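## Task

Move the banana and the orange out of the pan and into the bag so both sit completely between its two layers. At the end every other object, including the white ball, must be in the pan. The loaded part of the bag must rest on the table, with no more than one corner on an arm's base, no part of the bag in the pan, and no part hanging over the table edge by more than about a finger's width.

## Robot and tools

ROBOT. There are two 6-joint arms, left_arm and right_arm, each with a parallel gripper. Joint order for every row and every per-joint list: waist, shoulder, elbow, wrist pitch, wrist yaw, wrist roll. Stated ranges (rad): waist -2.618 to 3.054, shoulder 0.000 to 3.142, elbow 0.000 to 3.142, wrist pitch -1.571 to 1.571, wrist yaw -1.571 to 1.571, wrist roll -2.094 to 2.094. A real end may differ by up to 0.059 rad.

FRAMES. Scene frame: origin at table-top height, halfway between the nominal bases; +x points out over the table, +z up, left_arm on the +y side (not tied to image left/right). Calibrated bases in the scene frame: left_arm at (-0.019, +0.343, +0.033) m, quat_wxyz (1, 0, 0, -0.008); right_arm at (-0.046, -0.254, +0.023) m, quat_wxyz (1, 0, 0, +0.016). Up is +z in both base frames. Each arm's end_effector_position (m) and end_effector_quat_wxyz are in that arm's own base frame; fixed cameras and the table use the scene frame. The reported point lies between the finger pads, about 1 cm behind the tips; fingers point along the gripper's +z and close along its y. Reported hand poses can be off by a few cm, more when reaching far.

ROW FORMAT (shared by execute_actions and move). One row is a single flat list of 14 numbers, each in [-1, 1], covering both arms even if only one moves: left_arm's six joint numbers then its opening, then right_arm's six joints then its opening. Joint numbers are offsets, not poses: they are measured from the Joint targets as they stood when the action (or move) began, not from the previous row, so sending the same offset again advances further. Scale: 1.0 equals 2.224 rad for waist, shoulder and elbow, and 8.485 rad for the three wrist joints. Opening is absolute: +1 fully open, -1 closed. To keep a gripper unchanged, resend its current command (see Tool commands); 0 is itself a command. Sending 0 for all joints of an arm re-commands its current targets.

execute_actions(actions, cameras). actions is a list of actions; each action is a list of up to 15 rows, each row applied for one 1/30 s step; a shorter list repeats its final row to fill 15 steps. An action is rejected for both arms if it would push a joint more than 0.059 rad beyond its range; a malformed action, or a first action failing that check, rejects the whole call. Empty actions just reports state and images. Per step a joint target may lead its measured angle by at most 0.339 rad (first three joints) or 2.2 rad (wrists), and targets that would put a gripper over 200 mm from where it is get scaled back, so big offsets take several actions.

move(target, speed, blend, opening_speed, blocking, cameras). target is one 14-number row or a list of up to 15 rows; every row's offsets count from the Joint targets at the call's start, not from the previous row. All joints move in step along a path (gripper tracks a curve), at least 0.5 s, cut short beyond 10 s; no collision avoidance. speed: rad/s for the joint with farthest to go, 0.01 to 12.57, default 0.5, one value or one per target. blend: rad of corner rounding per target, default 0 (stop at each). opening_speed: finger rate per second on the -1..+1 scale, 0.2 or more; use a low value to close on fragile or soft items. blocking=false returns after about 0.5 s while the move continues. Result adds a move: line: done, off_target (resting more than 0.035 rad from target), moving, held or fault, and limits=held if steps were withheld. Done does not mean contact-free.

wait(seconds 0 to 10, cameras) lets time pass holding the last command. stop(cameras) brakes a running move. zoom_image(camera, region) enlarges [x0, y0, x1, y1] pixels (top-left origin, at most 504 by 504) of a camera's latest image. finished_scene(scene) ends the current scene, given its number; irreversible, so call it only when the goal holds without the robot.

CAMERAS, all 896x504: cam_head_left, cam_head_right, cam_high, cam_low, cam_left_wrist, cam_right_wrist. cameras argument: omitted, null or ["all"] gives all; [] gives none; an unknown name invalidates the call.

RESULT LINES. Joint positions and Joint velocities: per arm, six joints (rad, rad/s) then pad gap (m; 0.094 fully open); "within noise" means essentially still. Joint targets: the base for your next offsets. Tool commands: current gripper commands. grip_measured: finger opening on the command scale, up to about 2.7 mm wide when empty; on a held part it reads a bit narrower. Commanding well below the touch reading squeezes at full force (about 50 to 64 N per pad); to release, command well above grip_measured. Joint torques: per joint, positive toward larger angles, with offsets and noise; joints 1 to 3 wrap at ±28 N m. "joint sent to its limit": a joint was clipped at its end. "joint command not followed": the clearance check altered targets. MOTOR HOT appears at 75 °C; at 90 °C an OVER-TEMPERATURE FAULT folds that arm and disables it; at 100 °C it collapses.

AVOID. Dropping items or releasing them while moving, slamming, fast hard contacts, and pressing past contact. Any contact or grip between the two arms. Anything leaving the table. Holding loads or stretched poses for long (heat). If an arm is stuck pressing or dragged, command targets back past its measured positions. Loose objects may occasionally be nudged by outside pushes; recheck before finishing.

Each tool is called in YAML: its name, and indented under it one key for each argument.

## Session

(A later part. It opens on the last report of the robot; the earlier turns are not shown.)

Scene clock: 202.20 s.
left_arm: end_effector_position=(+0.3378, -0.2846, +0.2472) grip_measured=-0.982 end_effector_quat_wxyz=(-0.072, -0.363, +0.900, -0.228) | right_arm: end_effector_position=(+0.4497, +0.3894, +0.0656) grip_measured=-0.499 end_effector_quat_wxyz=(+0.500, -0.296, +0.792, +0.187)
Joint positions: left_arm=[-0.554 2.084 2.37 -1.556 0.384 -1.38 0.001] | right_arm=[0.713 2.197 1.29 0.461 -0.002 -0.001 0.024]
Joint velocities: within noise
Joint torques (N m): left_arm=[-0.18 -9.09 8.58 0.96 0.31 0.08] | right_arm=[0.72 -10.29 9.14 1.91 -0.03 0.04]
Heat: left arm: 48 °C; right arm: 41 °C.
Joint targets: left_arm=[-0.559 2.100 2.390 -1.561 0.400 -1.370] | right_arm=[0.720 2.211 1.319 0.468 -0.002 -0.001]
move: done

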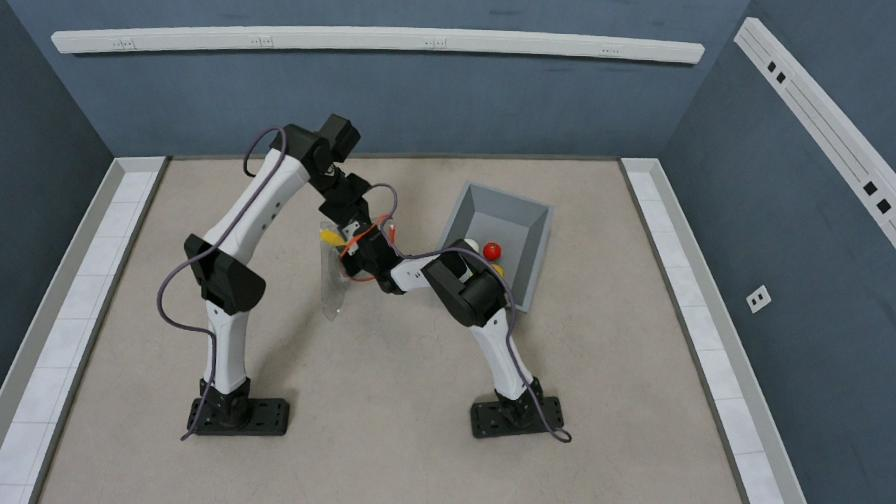

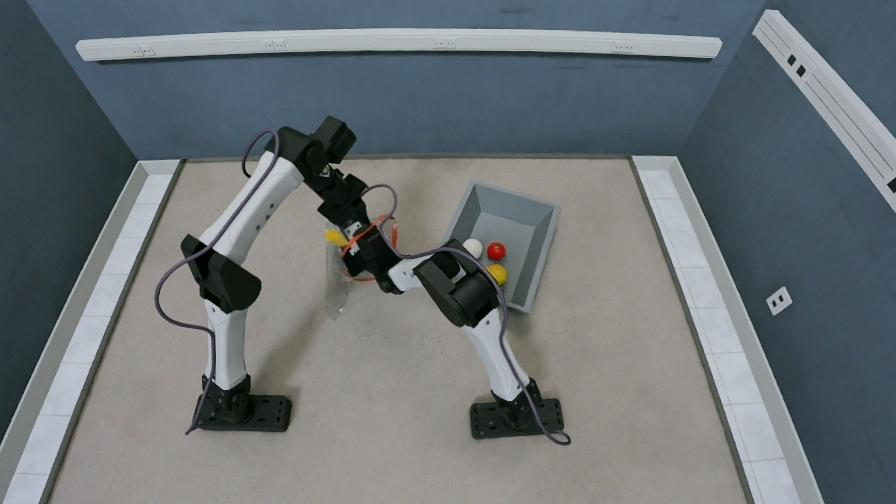

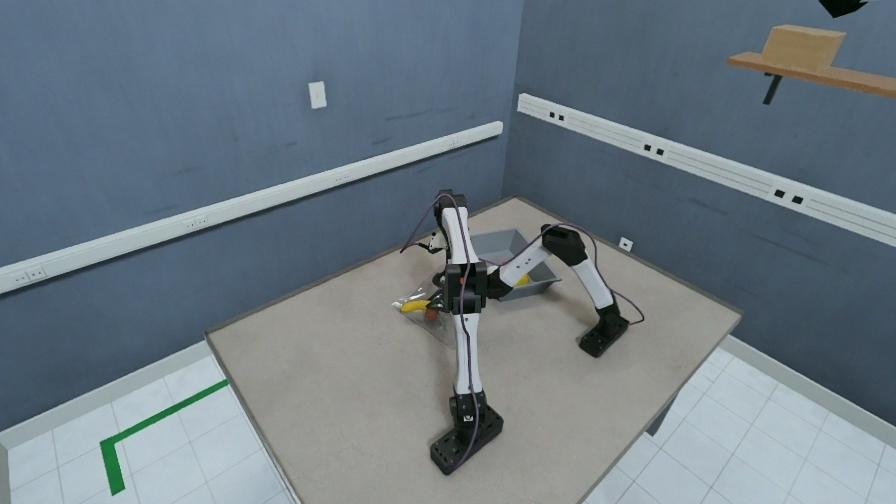

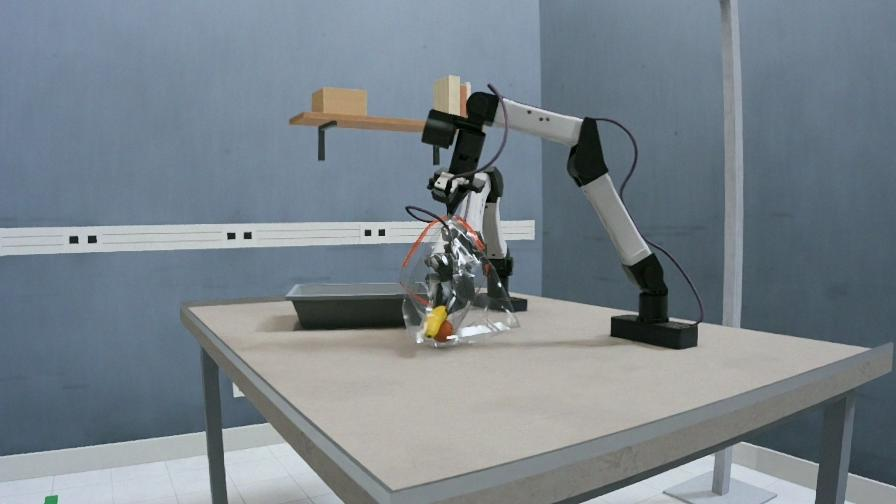

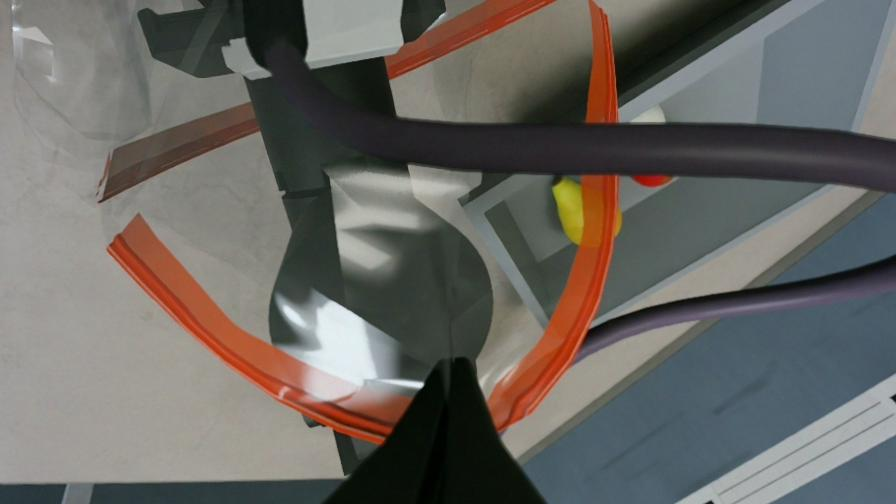

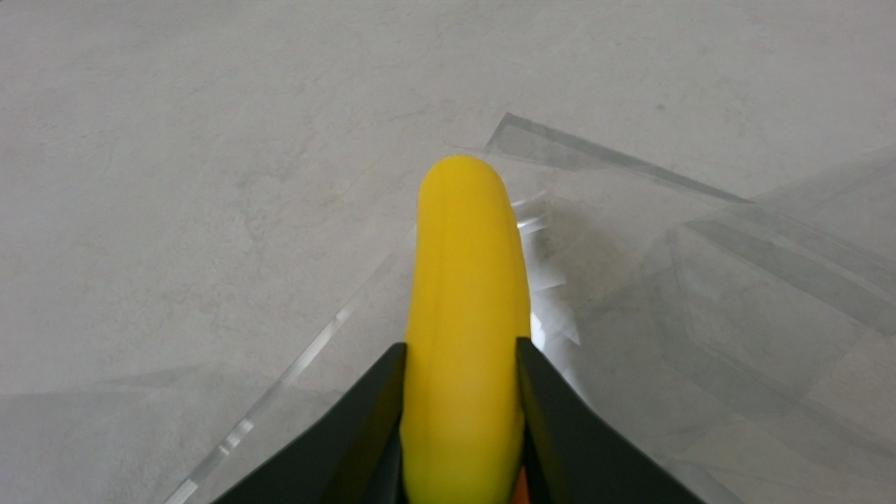

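move:
  target:
    - [0,0,0,0,0,0,-1,0,0.02,0,0.0025,0,0,-0.62]
    - [0,0,0,0,0,0,-1,0,0.02,0,0.0025,0,0,0.15]
  speed: 0.15
  opening_speed: 0.4
  cameras: ["cam_right_wrist","cam_low","cam_left_wrist"]

zoom_image:
  camera: "cam_low"
  region: [360, 200, 560, 370]

Scene clock: 205.43 s.
left_arm: end_effector_position=(+0.3378, -0.2846, +0.2472) grip_measured=-0.982 end_effector_quat_wxyz=(-0.072, -0.363, +0.900, -0.228) | right_arm: end_effector_position=(+0.4513, +0.3908, +0.0487) grip_measured=+0.149 end_effector_quat_wxyz=(+0.494, -0.297, +0.796, +0.185)
Joint positions: left_arm=[-0.554 2.084 2.37 -1.556 0.384 -1.38 0.001] | right_arm=[0.713 2.241 1.298 0.484 -0.002 -0.001 0.054]
Joint velocities: within noise
Joint torques (N m): left_arm=[-0.17 -9.09 8.59 0.96 0.31 0.07] | right_arm=[0.69 -10.43 8.27 1.93 -0.02 0.04]
Heat: left arm: 48 °C; right arm: 41 °C.
Joint targets: left_arm=[-0.559 2.100 2.390 -1.561 0.400 -1.370] | right_arm=[0.720 2.255 1.319 0.490 -0.002 -0.001]
move: done
Images, in order (width x height): cam_low 896x504, cam_left_wrist 896x504, cam_right_wrist 896x504.

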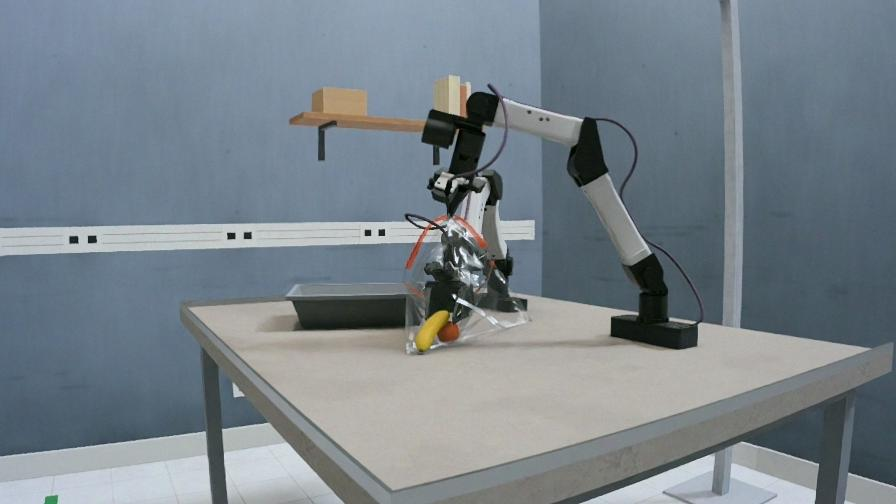

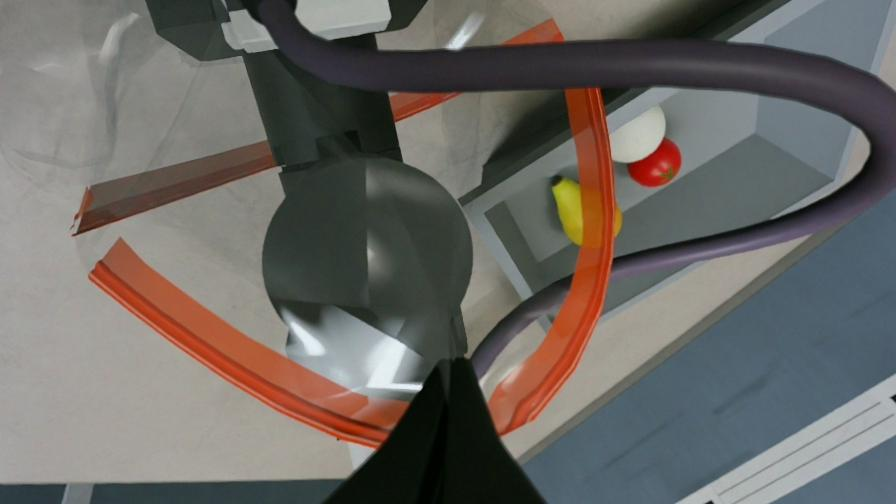

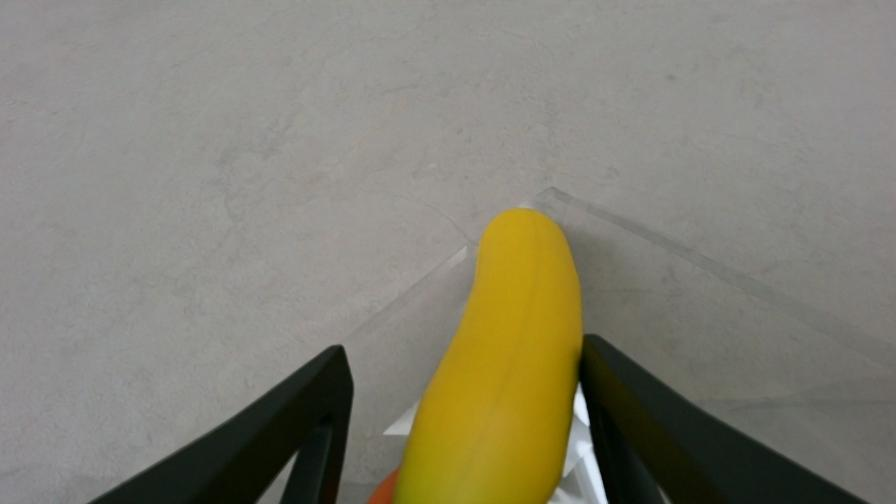

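Scaled by 2.520 from the camera's 896x504 image, which has a finer 1280x720 frame.

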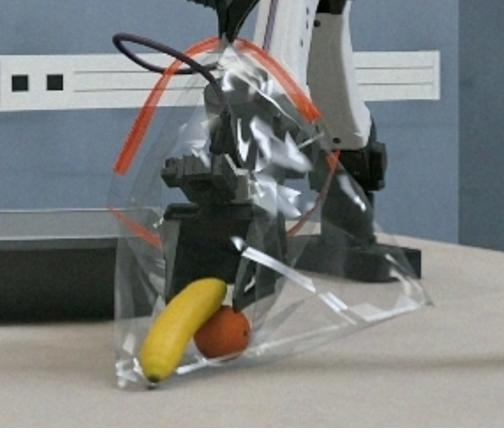

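move:
  target:
    - [0,0,0,0,0,0,-1,0,-0.025,0,-0.0027,0,0,0.15]
    - [0,0,0,0,0,0,-1,0,-0.199,-0.2495,0.0098,0,0,0.15]
    - [0,0,0,0,0,0,-1,0,-0.25,-0.27,-0.01,0,0,0.15]
  speed: 0.45

zoom_image:
  camera: "cam_low"
  region: [360, 200, 560, 370]

Scene clock: 206.23 s.
left_arm: end_effector_position=(+0.3378, -0.2846, +0.2472) grip_measured=-0.982 end_effector_quat_wxyz=(-0.072, -0.363, +0.900, -0.228) | right_arm: end_effector_position=(+0.4506, +0.3902, +0.0470) grip_measured=+0.149 end_effector_quat_wxyz=(+0.491, -0.298, +0.798, +0.184)
Joint positions: left_arm=[-0.554 2.084 2.37 -1.556 0.384 -1.38 0.001] | right_arm=[0.713 2.241 1.298 0.476 -0.002 -0.001 0.054]
Joint velocities: within noise
Joint torques (N m): left_arm=[-0.21 -9.07 8.59 0.96 0.31 0.08] | right_arm=[0.05 -11.66 6.28 1.92 -0.02 0.04]
Heat: left arm: 47 °C; right arm: 41 °C.
Joint targets: left_arm=[-0.559 2.100 2.390 -1.561 0.400 -1.370] | right_arm=[0.713 2.241 1.298 0.480 -0.002 -0.001]
move: held (right_arm; a check stopped the path); path passed 0 of 3 targets; limits=held; right_arm: the elbow is farthest, 0.580 rad from its target
joint command not followed: on one or more control steps a check withheld the commanded joint targets of the right arm, and it was not sent them on those steps.
cause: the commanded joint targets, or the way to them, would bring a part of the robot too close to another arm (this arm's wrist (the part past the wrist pitch) and the left arm's fingers, at the place that arm is still heading or pushing toward).

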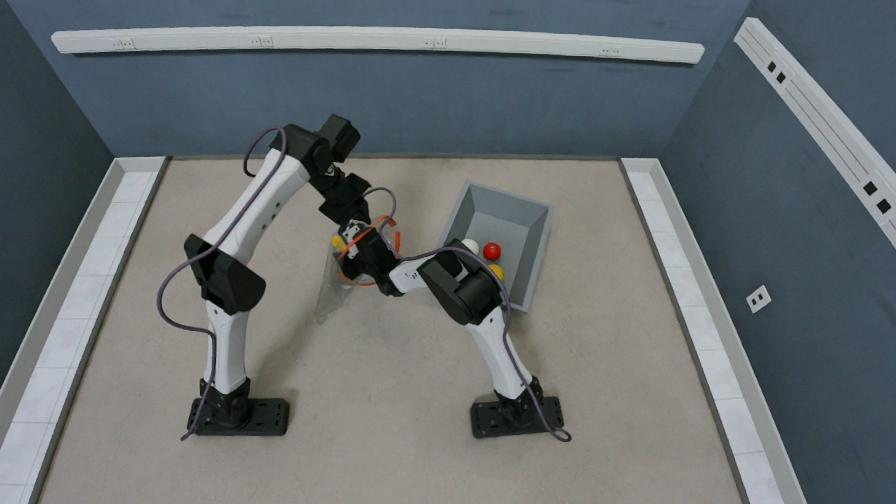

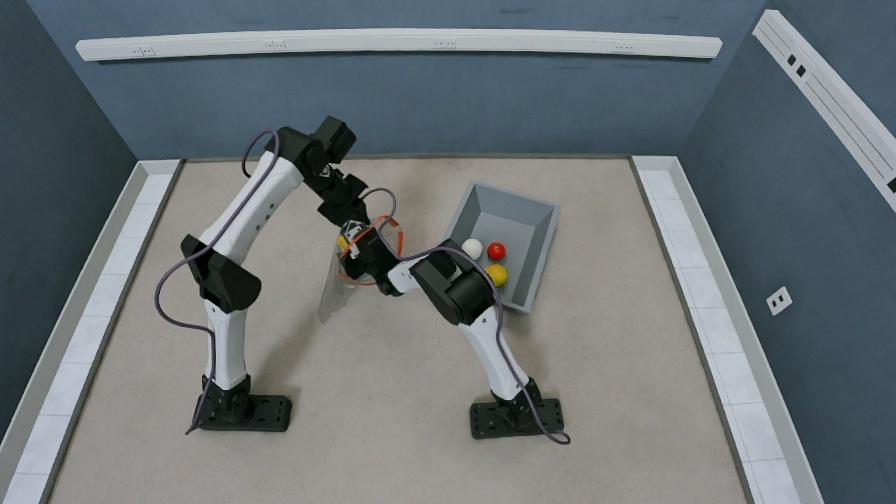

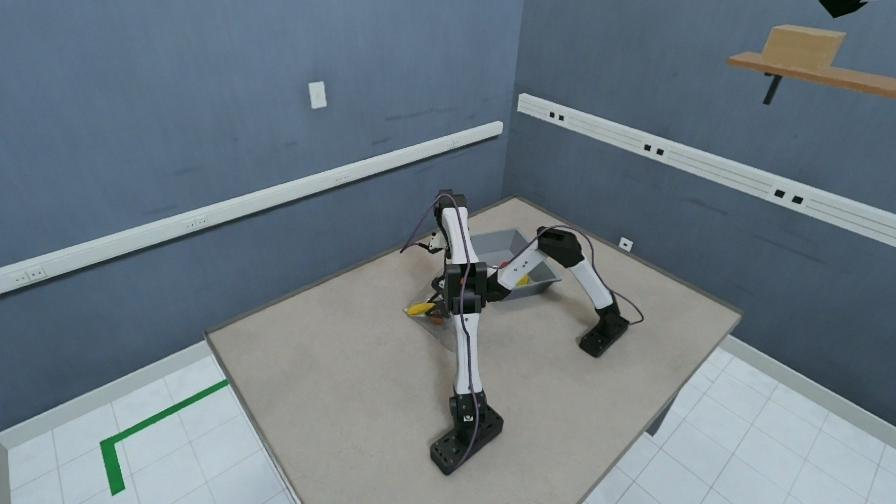

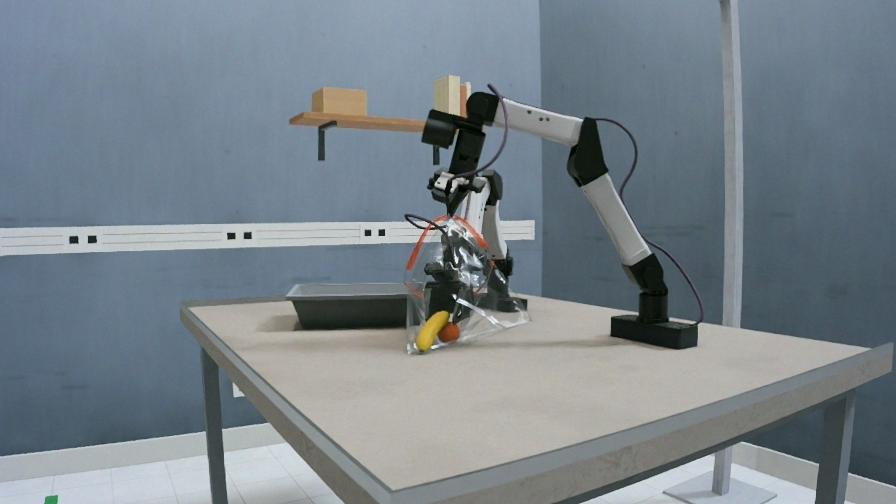

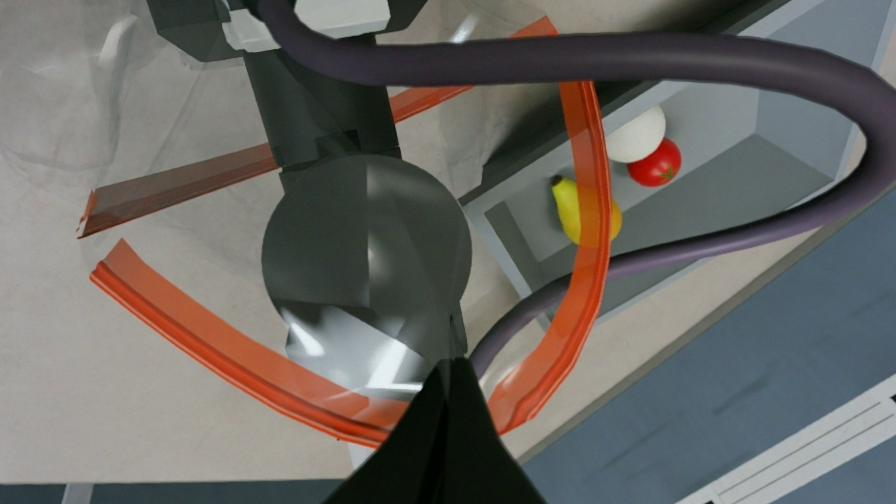

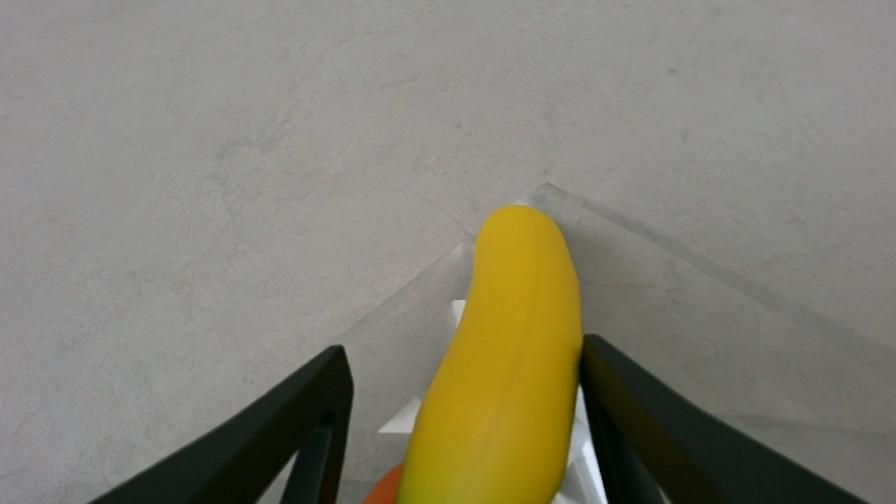

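Scaled by 2.520 from the camera's 896x504 image, which has a finer 1280x720 frame.

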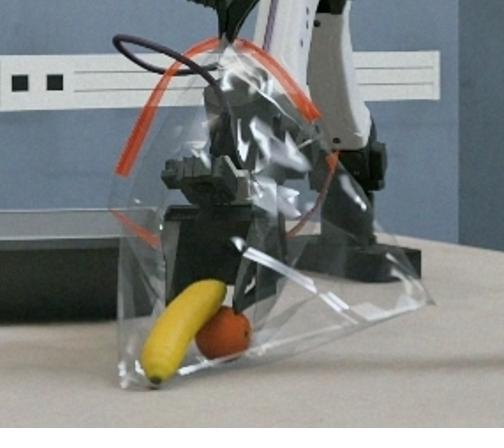

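move:
  target:
    - [0,0,0,0,0,0,-1,0,-0.04,-0.083,0,0,0,0.15]
    - [0,0,0,0,0,0,-1,0,-0.193,-0.24,0.011,0,0,0.15]
    - [0,0,0,0,0,0,-1,0,-0.241,-0.26,-0.008,0,0,0.15]
  speed: 0.45

zoom_image:
  camera: "cam_low"
  region: [360, 200, 560, 370]

Scene clock: 208.97 s.
left_arm: end_effector_position=(+0.3371, -0.2844, +0.2458) grip_measured=-0.982 end_effector_quat_wxyz=(-0.075, -0.364, +0.900, -0.226) | right_arm: end_effector_position=(+0.3377, +0.2931, +0.0582) grip_measured=+0.149 end_effector_quat_wxyz=(+0.435, -0.310, +0.829, +0.164)
Joint positions: left_arm=[-0.554 2.087 2.37 -1.56 0.386 -1.38 0.001] | right_arm=[0.713 1.739 0.725 0.411 -0.004 0 0.054]
Joint velocities: within noise
Joint torques (N m): left_arm=[-0.18 -9.32 8.55 1 0.29 0.08] | right_arm=[0.03 -10.26 5.45 1.79 -0.01 0.03]
Heat: left arm: 47 °C; right arm: 42 °C.
Joint targets: left_arm=[-0.559 2.100 2.390 -1.561 0.400 -1.370] | right_arm=[0.713 1.705 0.720 0.412 -0.002 -0.001]
move: done

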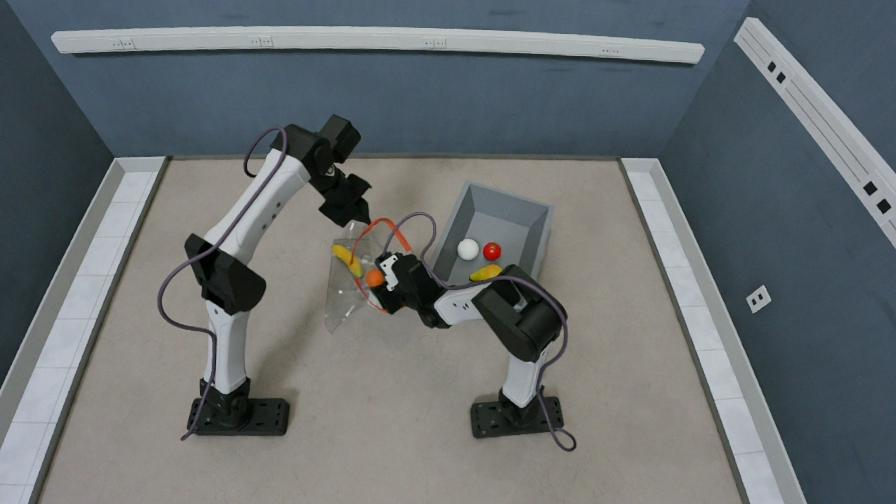

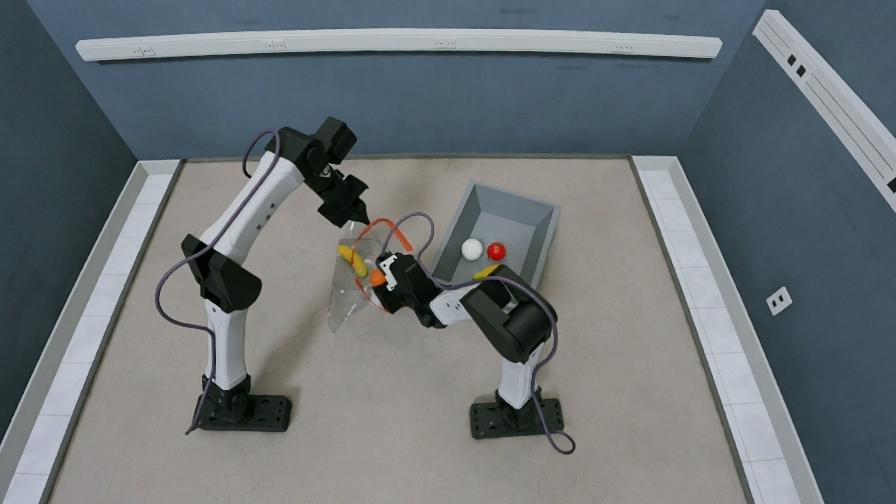

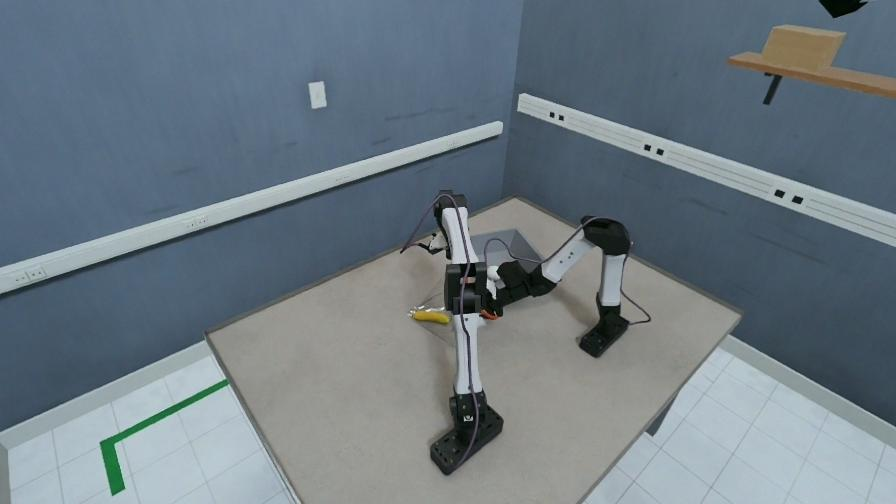

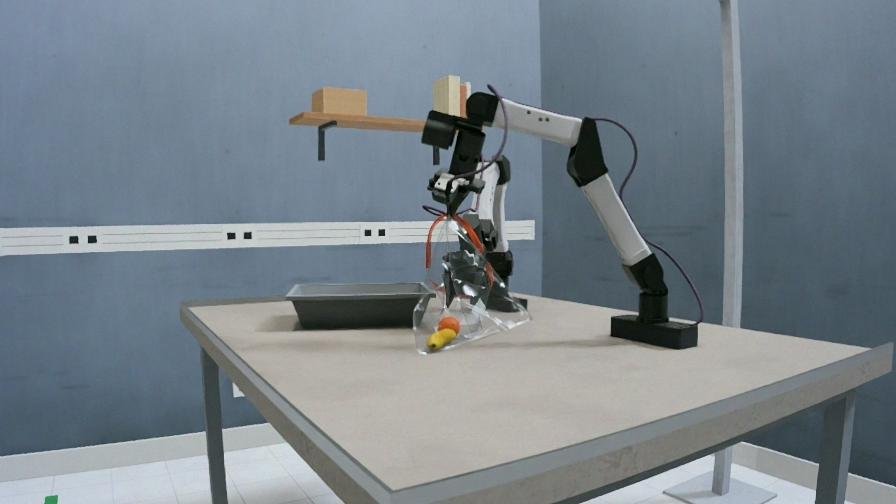

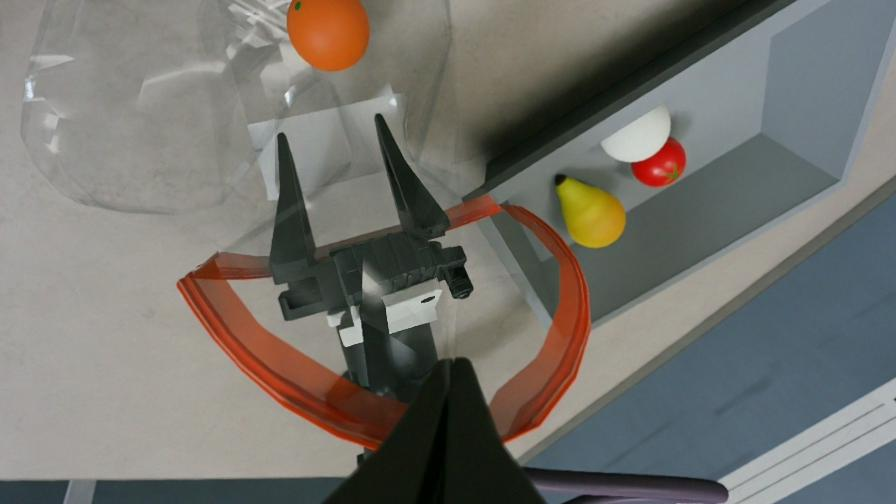

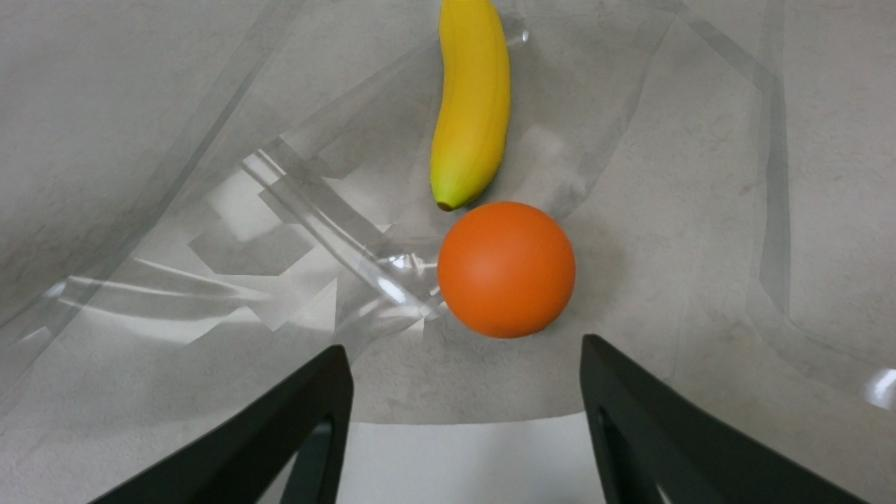

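Scaled by 2.520 from the camera's 896x504 image, which has a finer 1280x720 frame.

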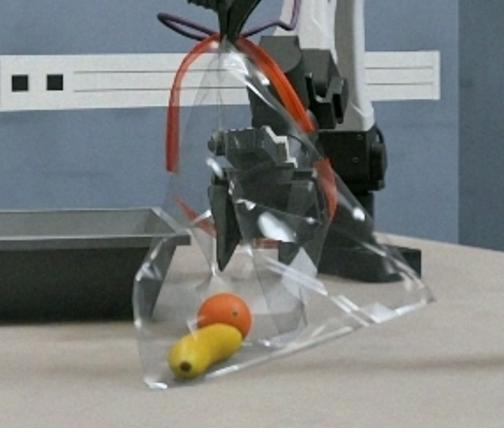

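move:
  target:
    - [0,0,0,0,0,0,-1,0,-0.2159,-0.1398,-0.02,0,0,-0.3]
    - [0,0,0,0,0,0,-1,0,-0.423,-0.0175,-0.129,0,0,-0.3]
  speed: 0.5

Scene clock: 213.00 s.
left_arm: end_effector_position=(+0.3371, -0.2845, +0.2458) grip_measured=-0.982 end_effector_quat_wxyz=(-0.075, -0.364, +0.900, -0.226) | right_arm: end_effector_position=(+0.1900, +0.1653, +0.1516) grip_measured=-0.299 end_effector_quat_wxyz=(+0.351, -0.324, +0.868, +0.133)
Joint positions: left_arm=[-0.554 2.087 2.37 -1.56 0.386 -1.38 0.001] | right_arm=[0.713 0.77 0.653 -0.684 -0.004 0 0.033]
Joint velocities: within noise
Joint torques (N m): left_arm=[-0.23 -9.33 8.57 1 0.29 0.08] | right_arm=[0.02 -1.31 9.94 1.54 -0.01 0.03]
Heat: left arm: 46 °C; right arm: 42 °C.
Joint targets: left_arm=[-0.559 2.100 2.390 -1.561 0.400 -1.370] | right_arm=[0.713 0.764 0.681 -0.682 -0.002 -0.001]
move: done

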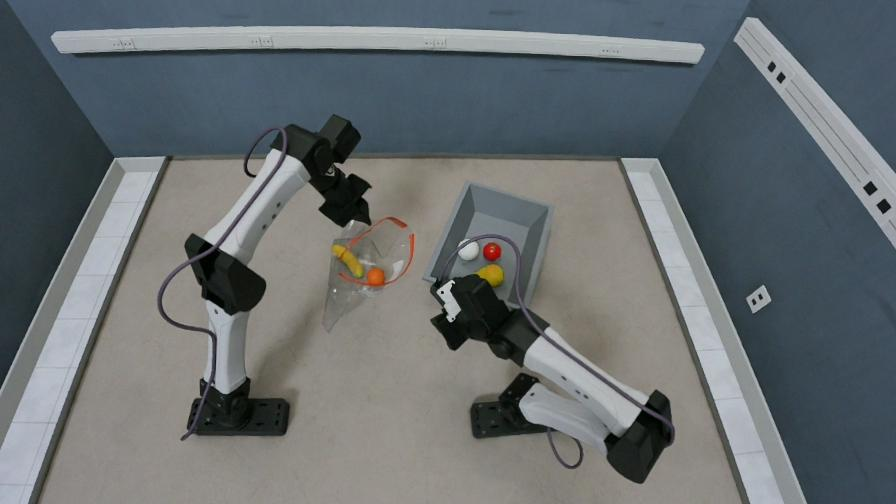

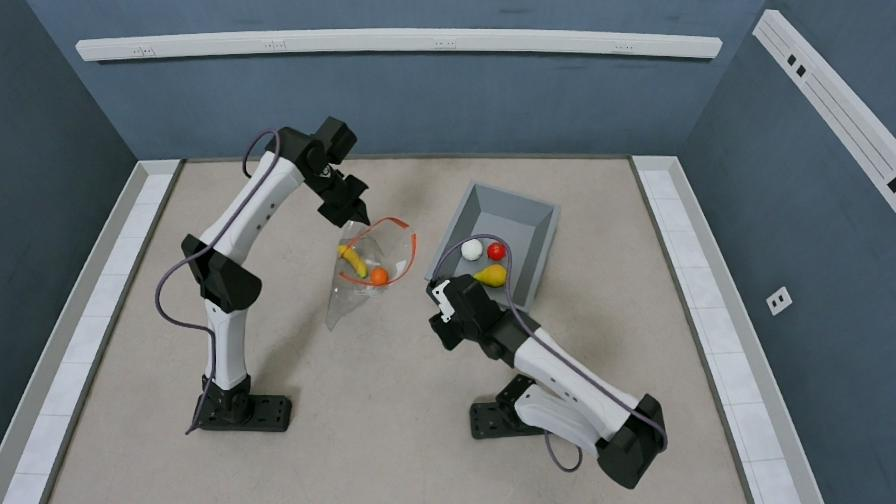

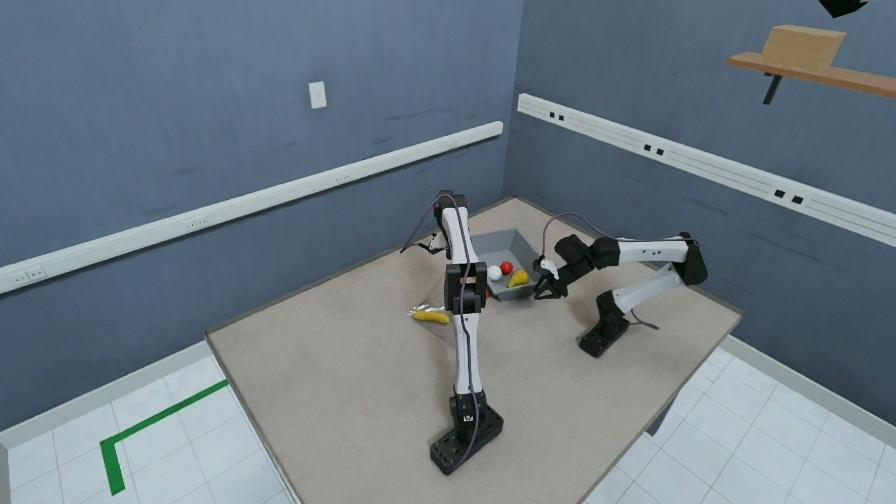

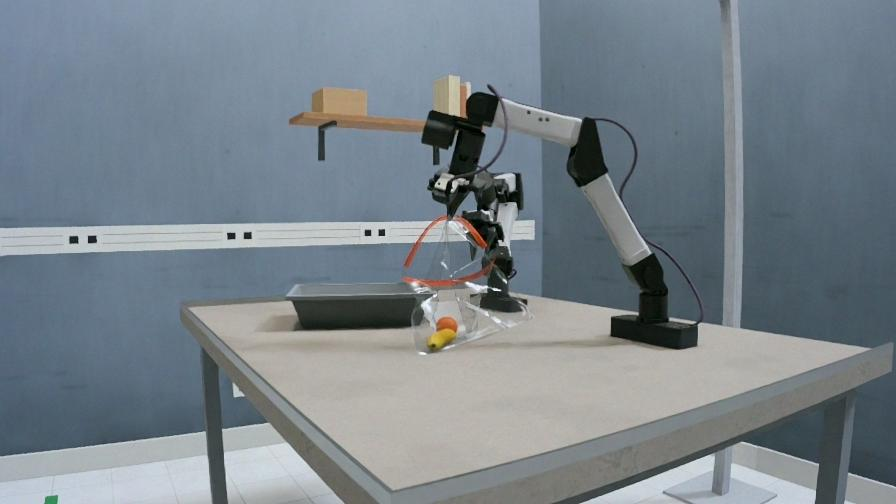

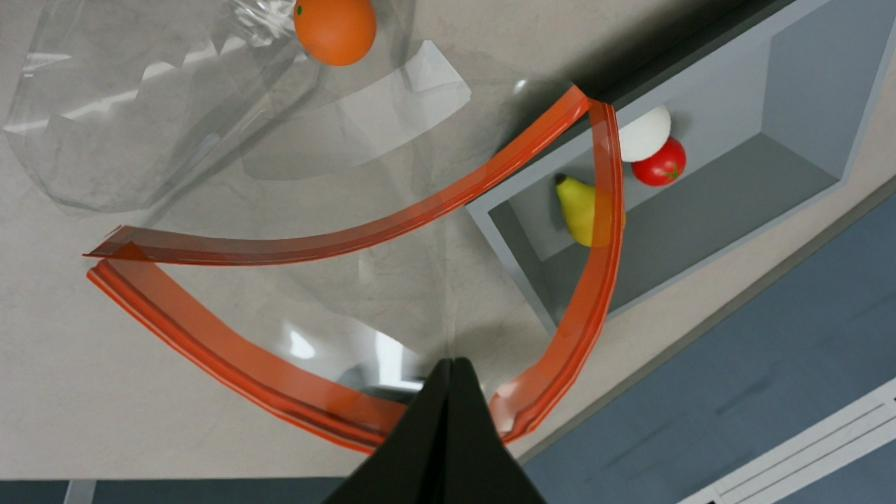

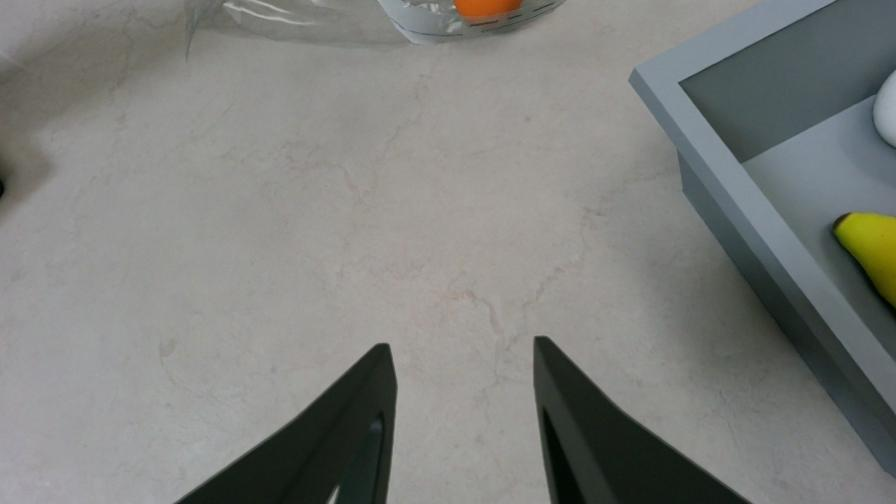

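move:
  target: [-0.054,-0.083,-0.278,0.0349,0,0,-1,0,0,0,0,0,0,-0.3]
  speed: 0.3

Scene clock: 216.53 s.
left_arm: end_effector_position=(+0.2715, -0.2994, +0.1451) grip_measured=-0.982 end_effector_quat_wxyz=(-0.132, -0.327, +0.923, -0.152) | right_arm: end_effector_position=(+0.1898, +0.1652, +0.1514) grip_measured=-0.299 end_effector_quat_wxyz=(+0.350, -0.324, +0.869, +0.133)
Joint positions: left_arm=[-0.674 1.951 1.782 -1.275 0.386 -1.38 0.001] | right_arm=[0.713 0.77 0.653 -0.686 -0.004 0 0.033]
Joint velocities: within noise
Joint torques (N m): left_arm=[-0.23 -12.45 6.23 0.73 0.31 0.07] | right_arm=[0.05 -1.31 9.92 1.59 -0.01 0.03]
Heat: left arm: 46 °C; right arm: 41 °C.
Joint targets: left_arm=[-0.679 1.916 1.772 -1.265 0.400 -1.370] | right_arm=[0.713 0.764 0.681 -0.682 -0.002 -0.001]
move: off_target (left_arm); left_arm: the shoulder is farthest, 0.036 rad from its target

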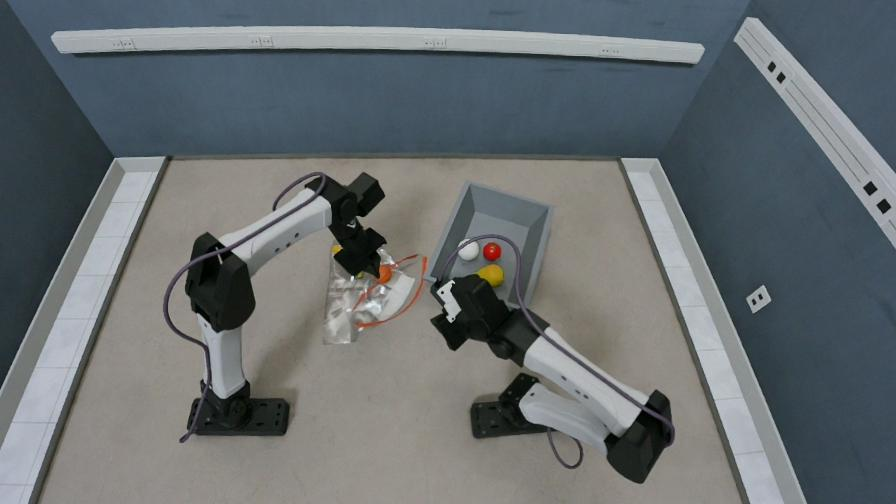

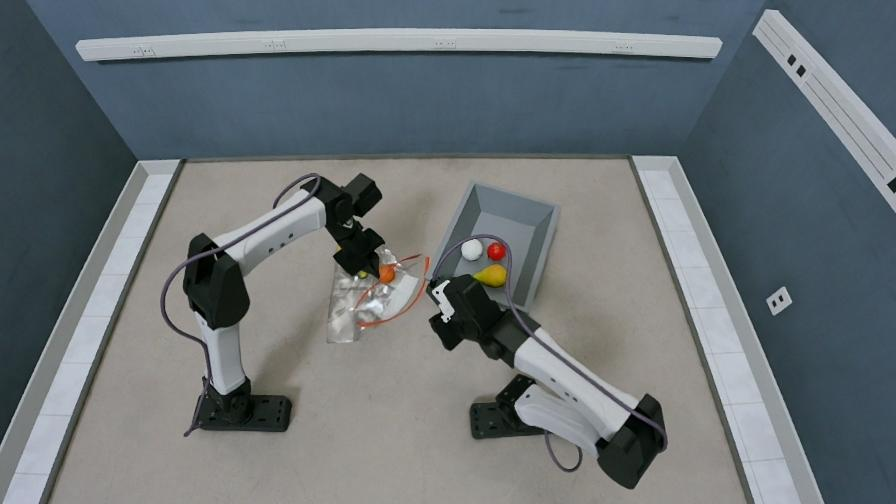

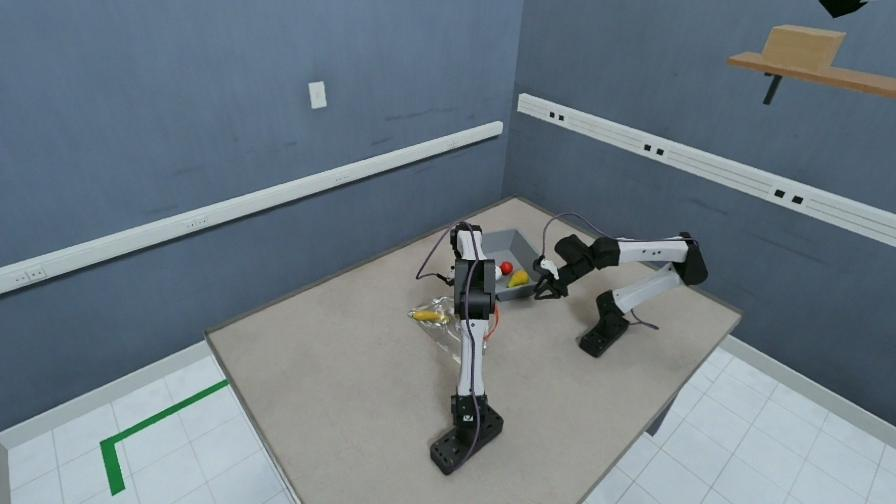

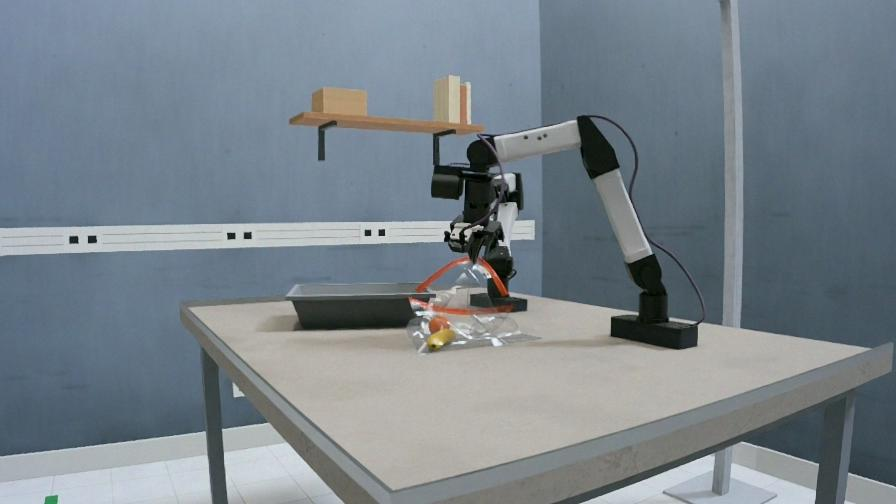

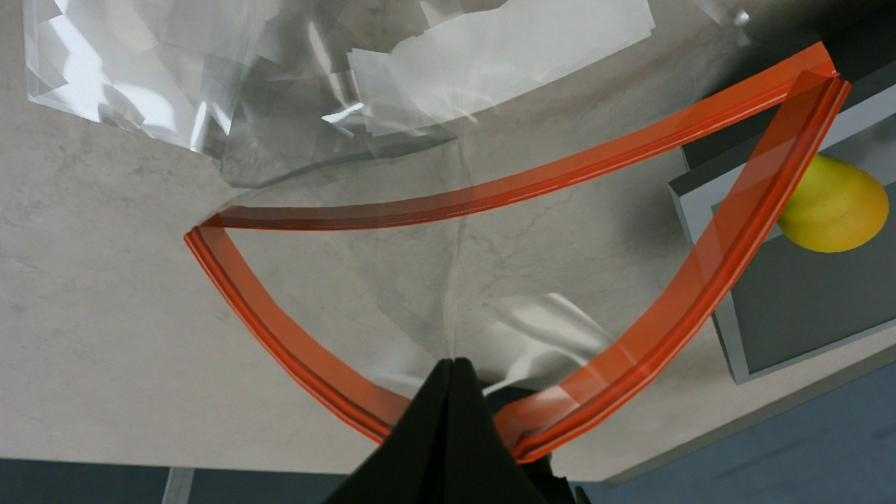

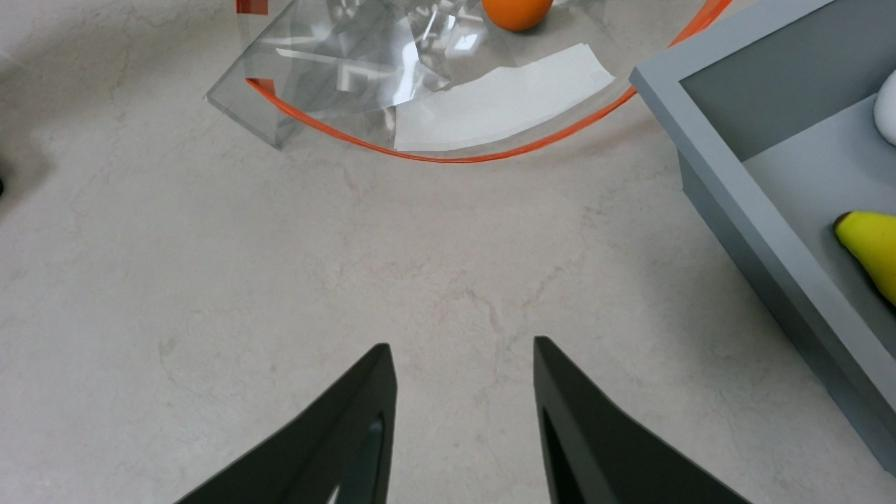

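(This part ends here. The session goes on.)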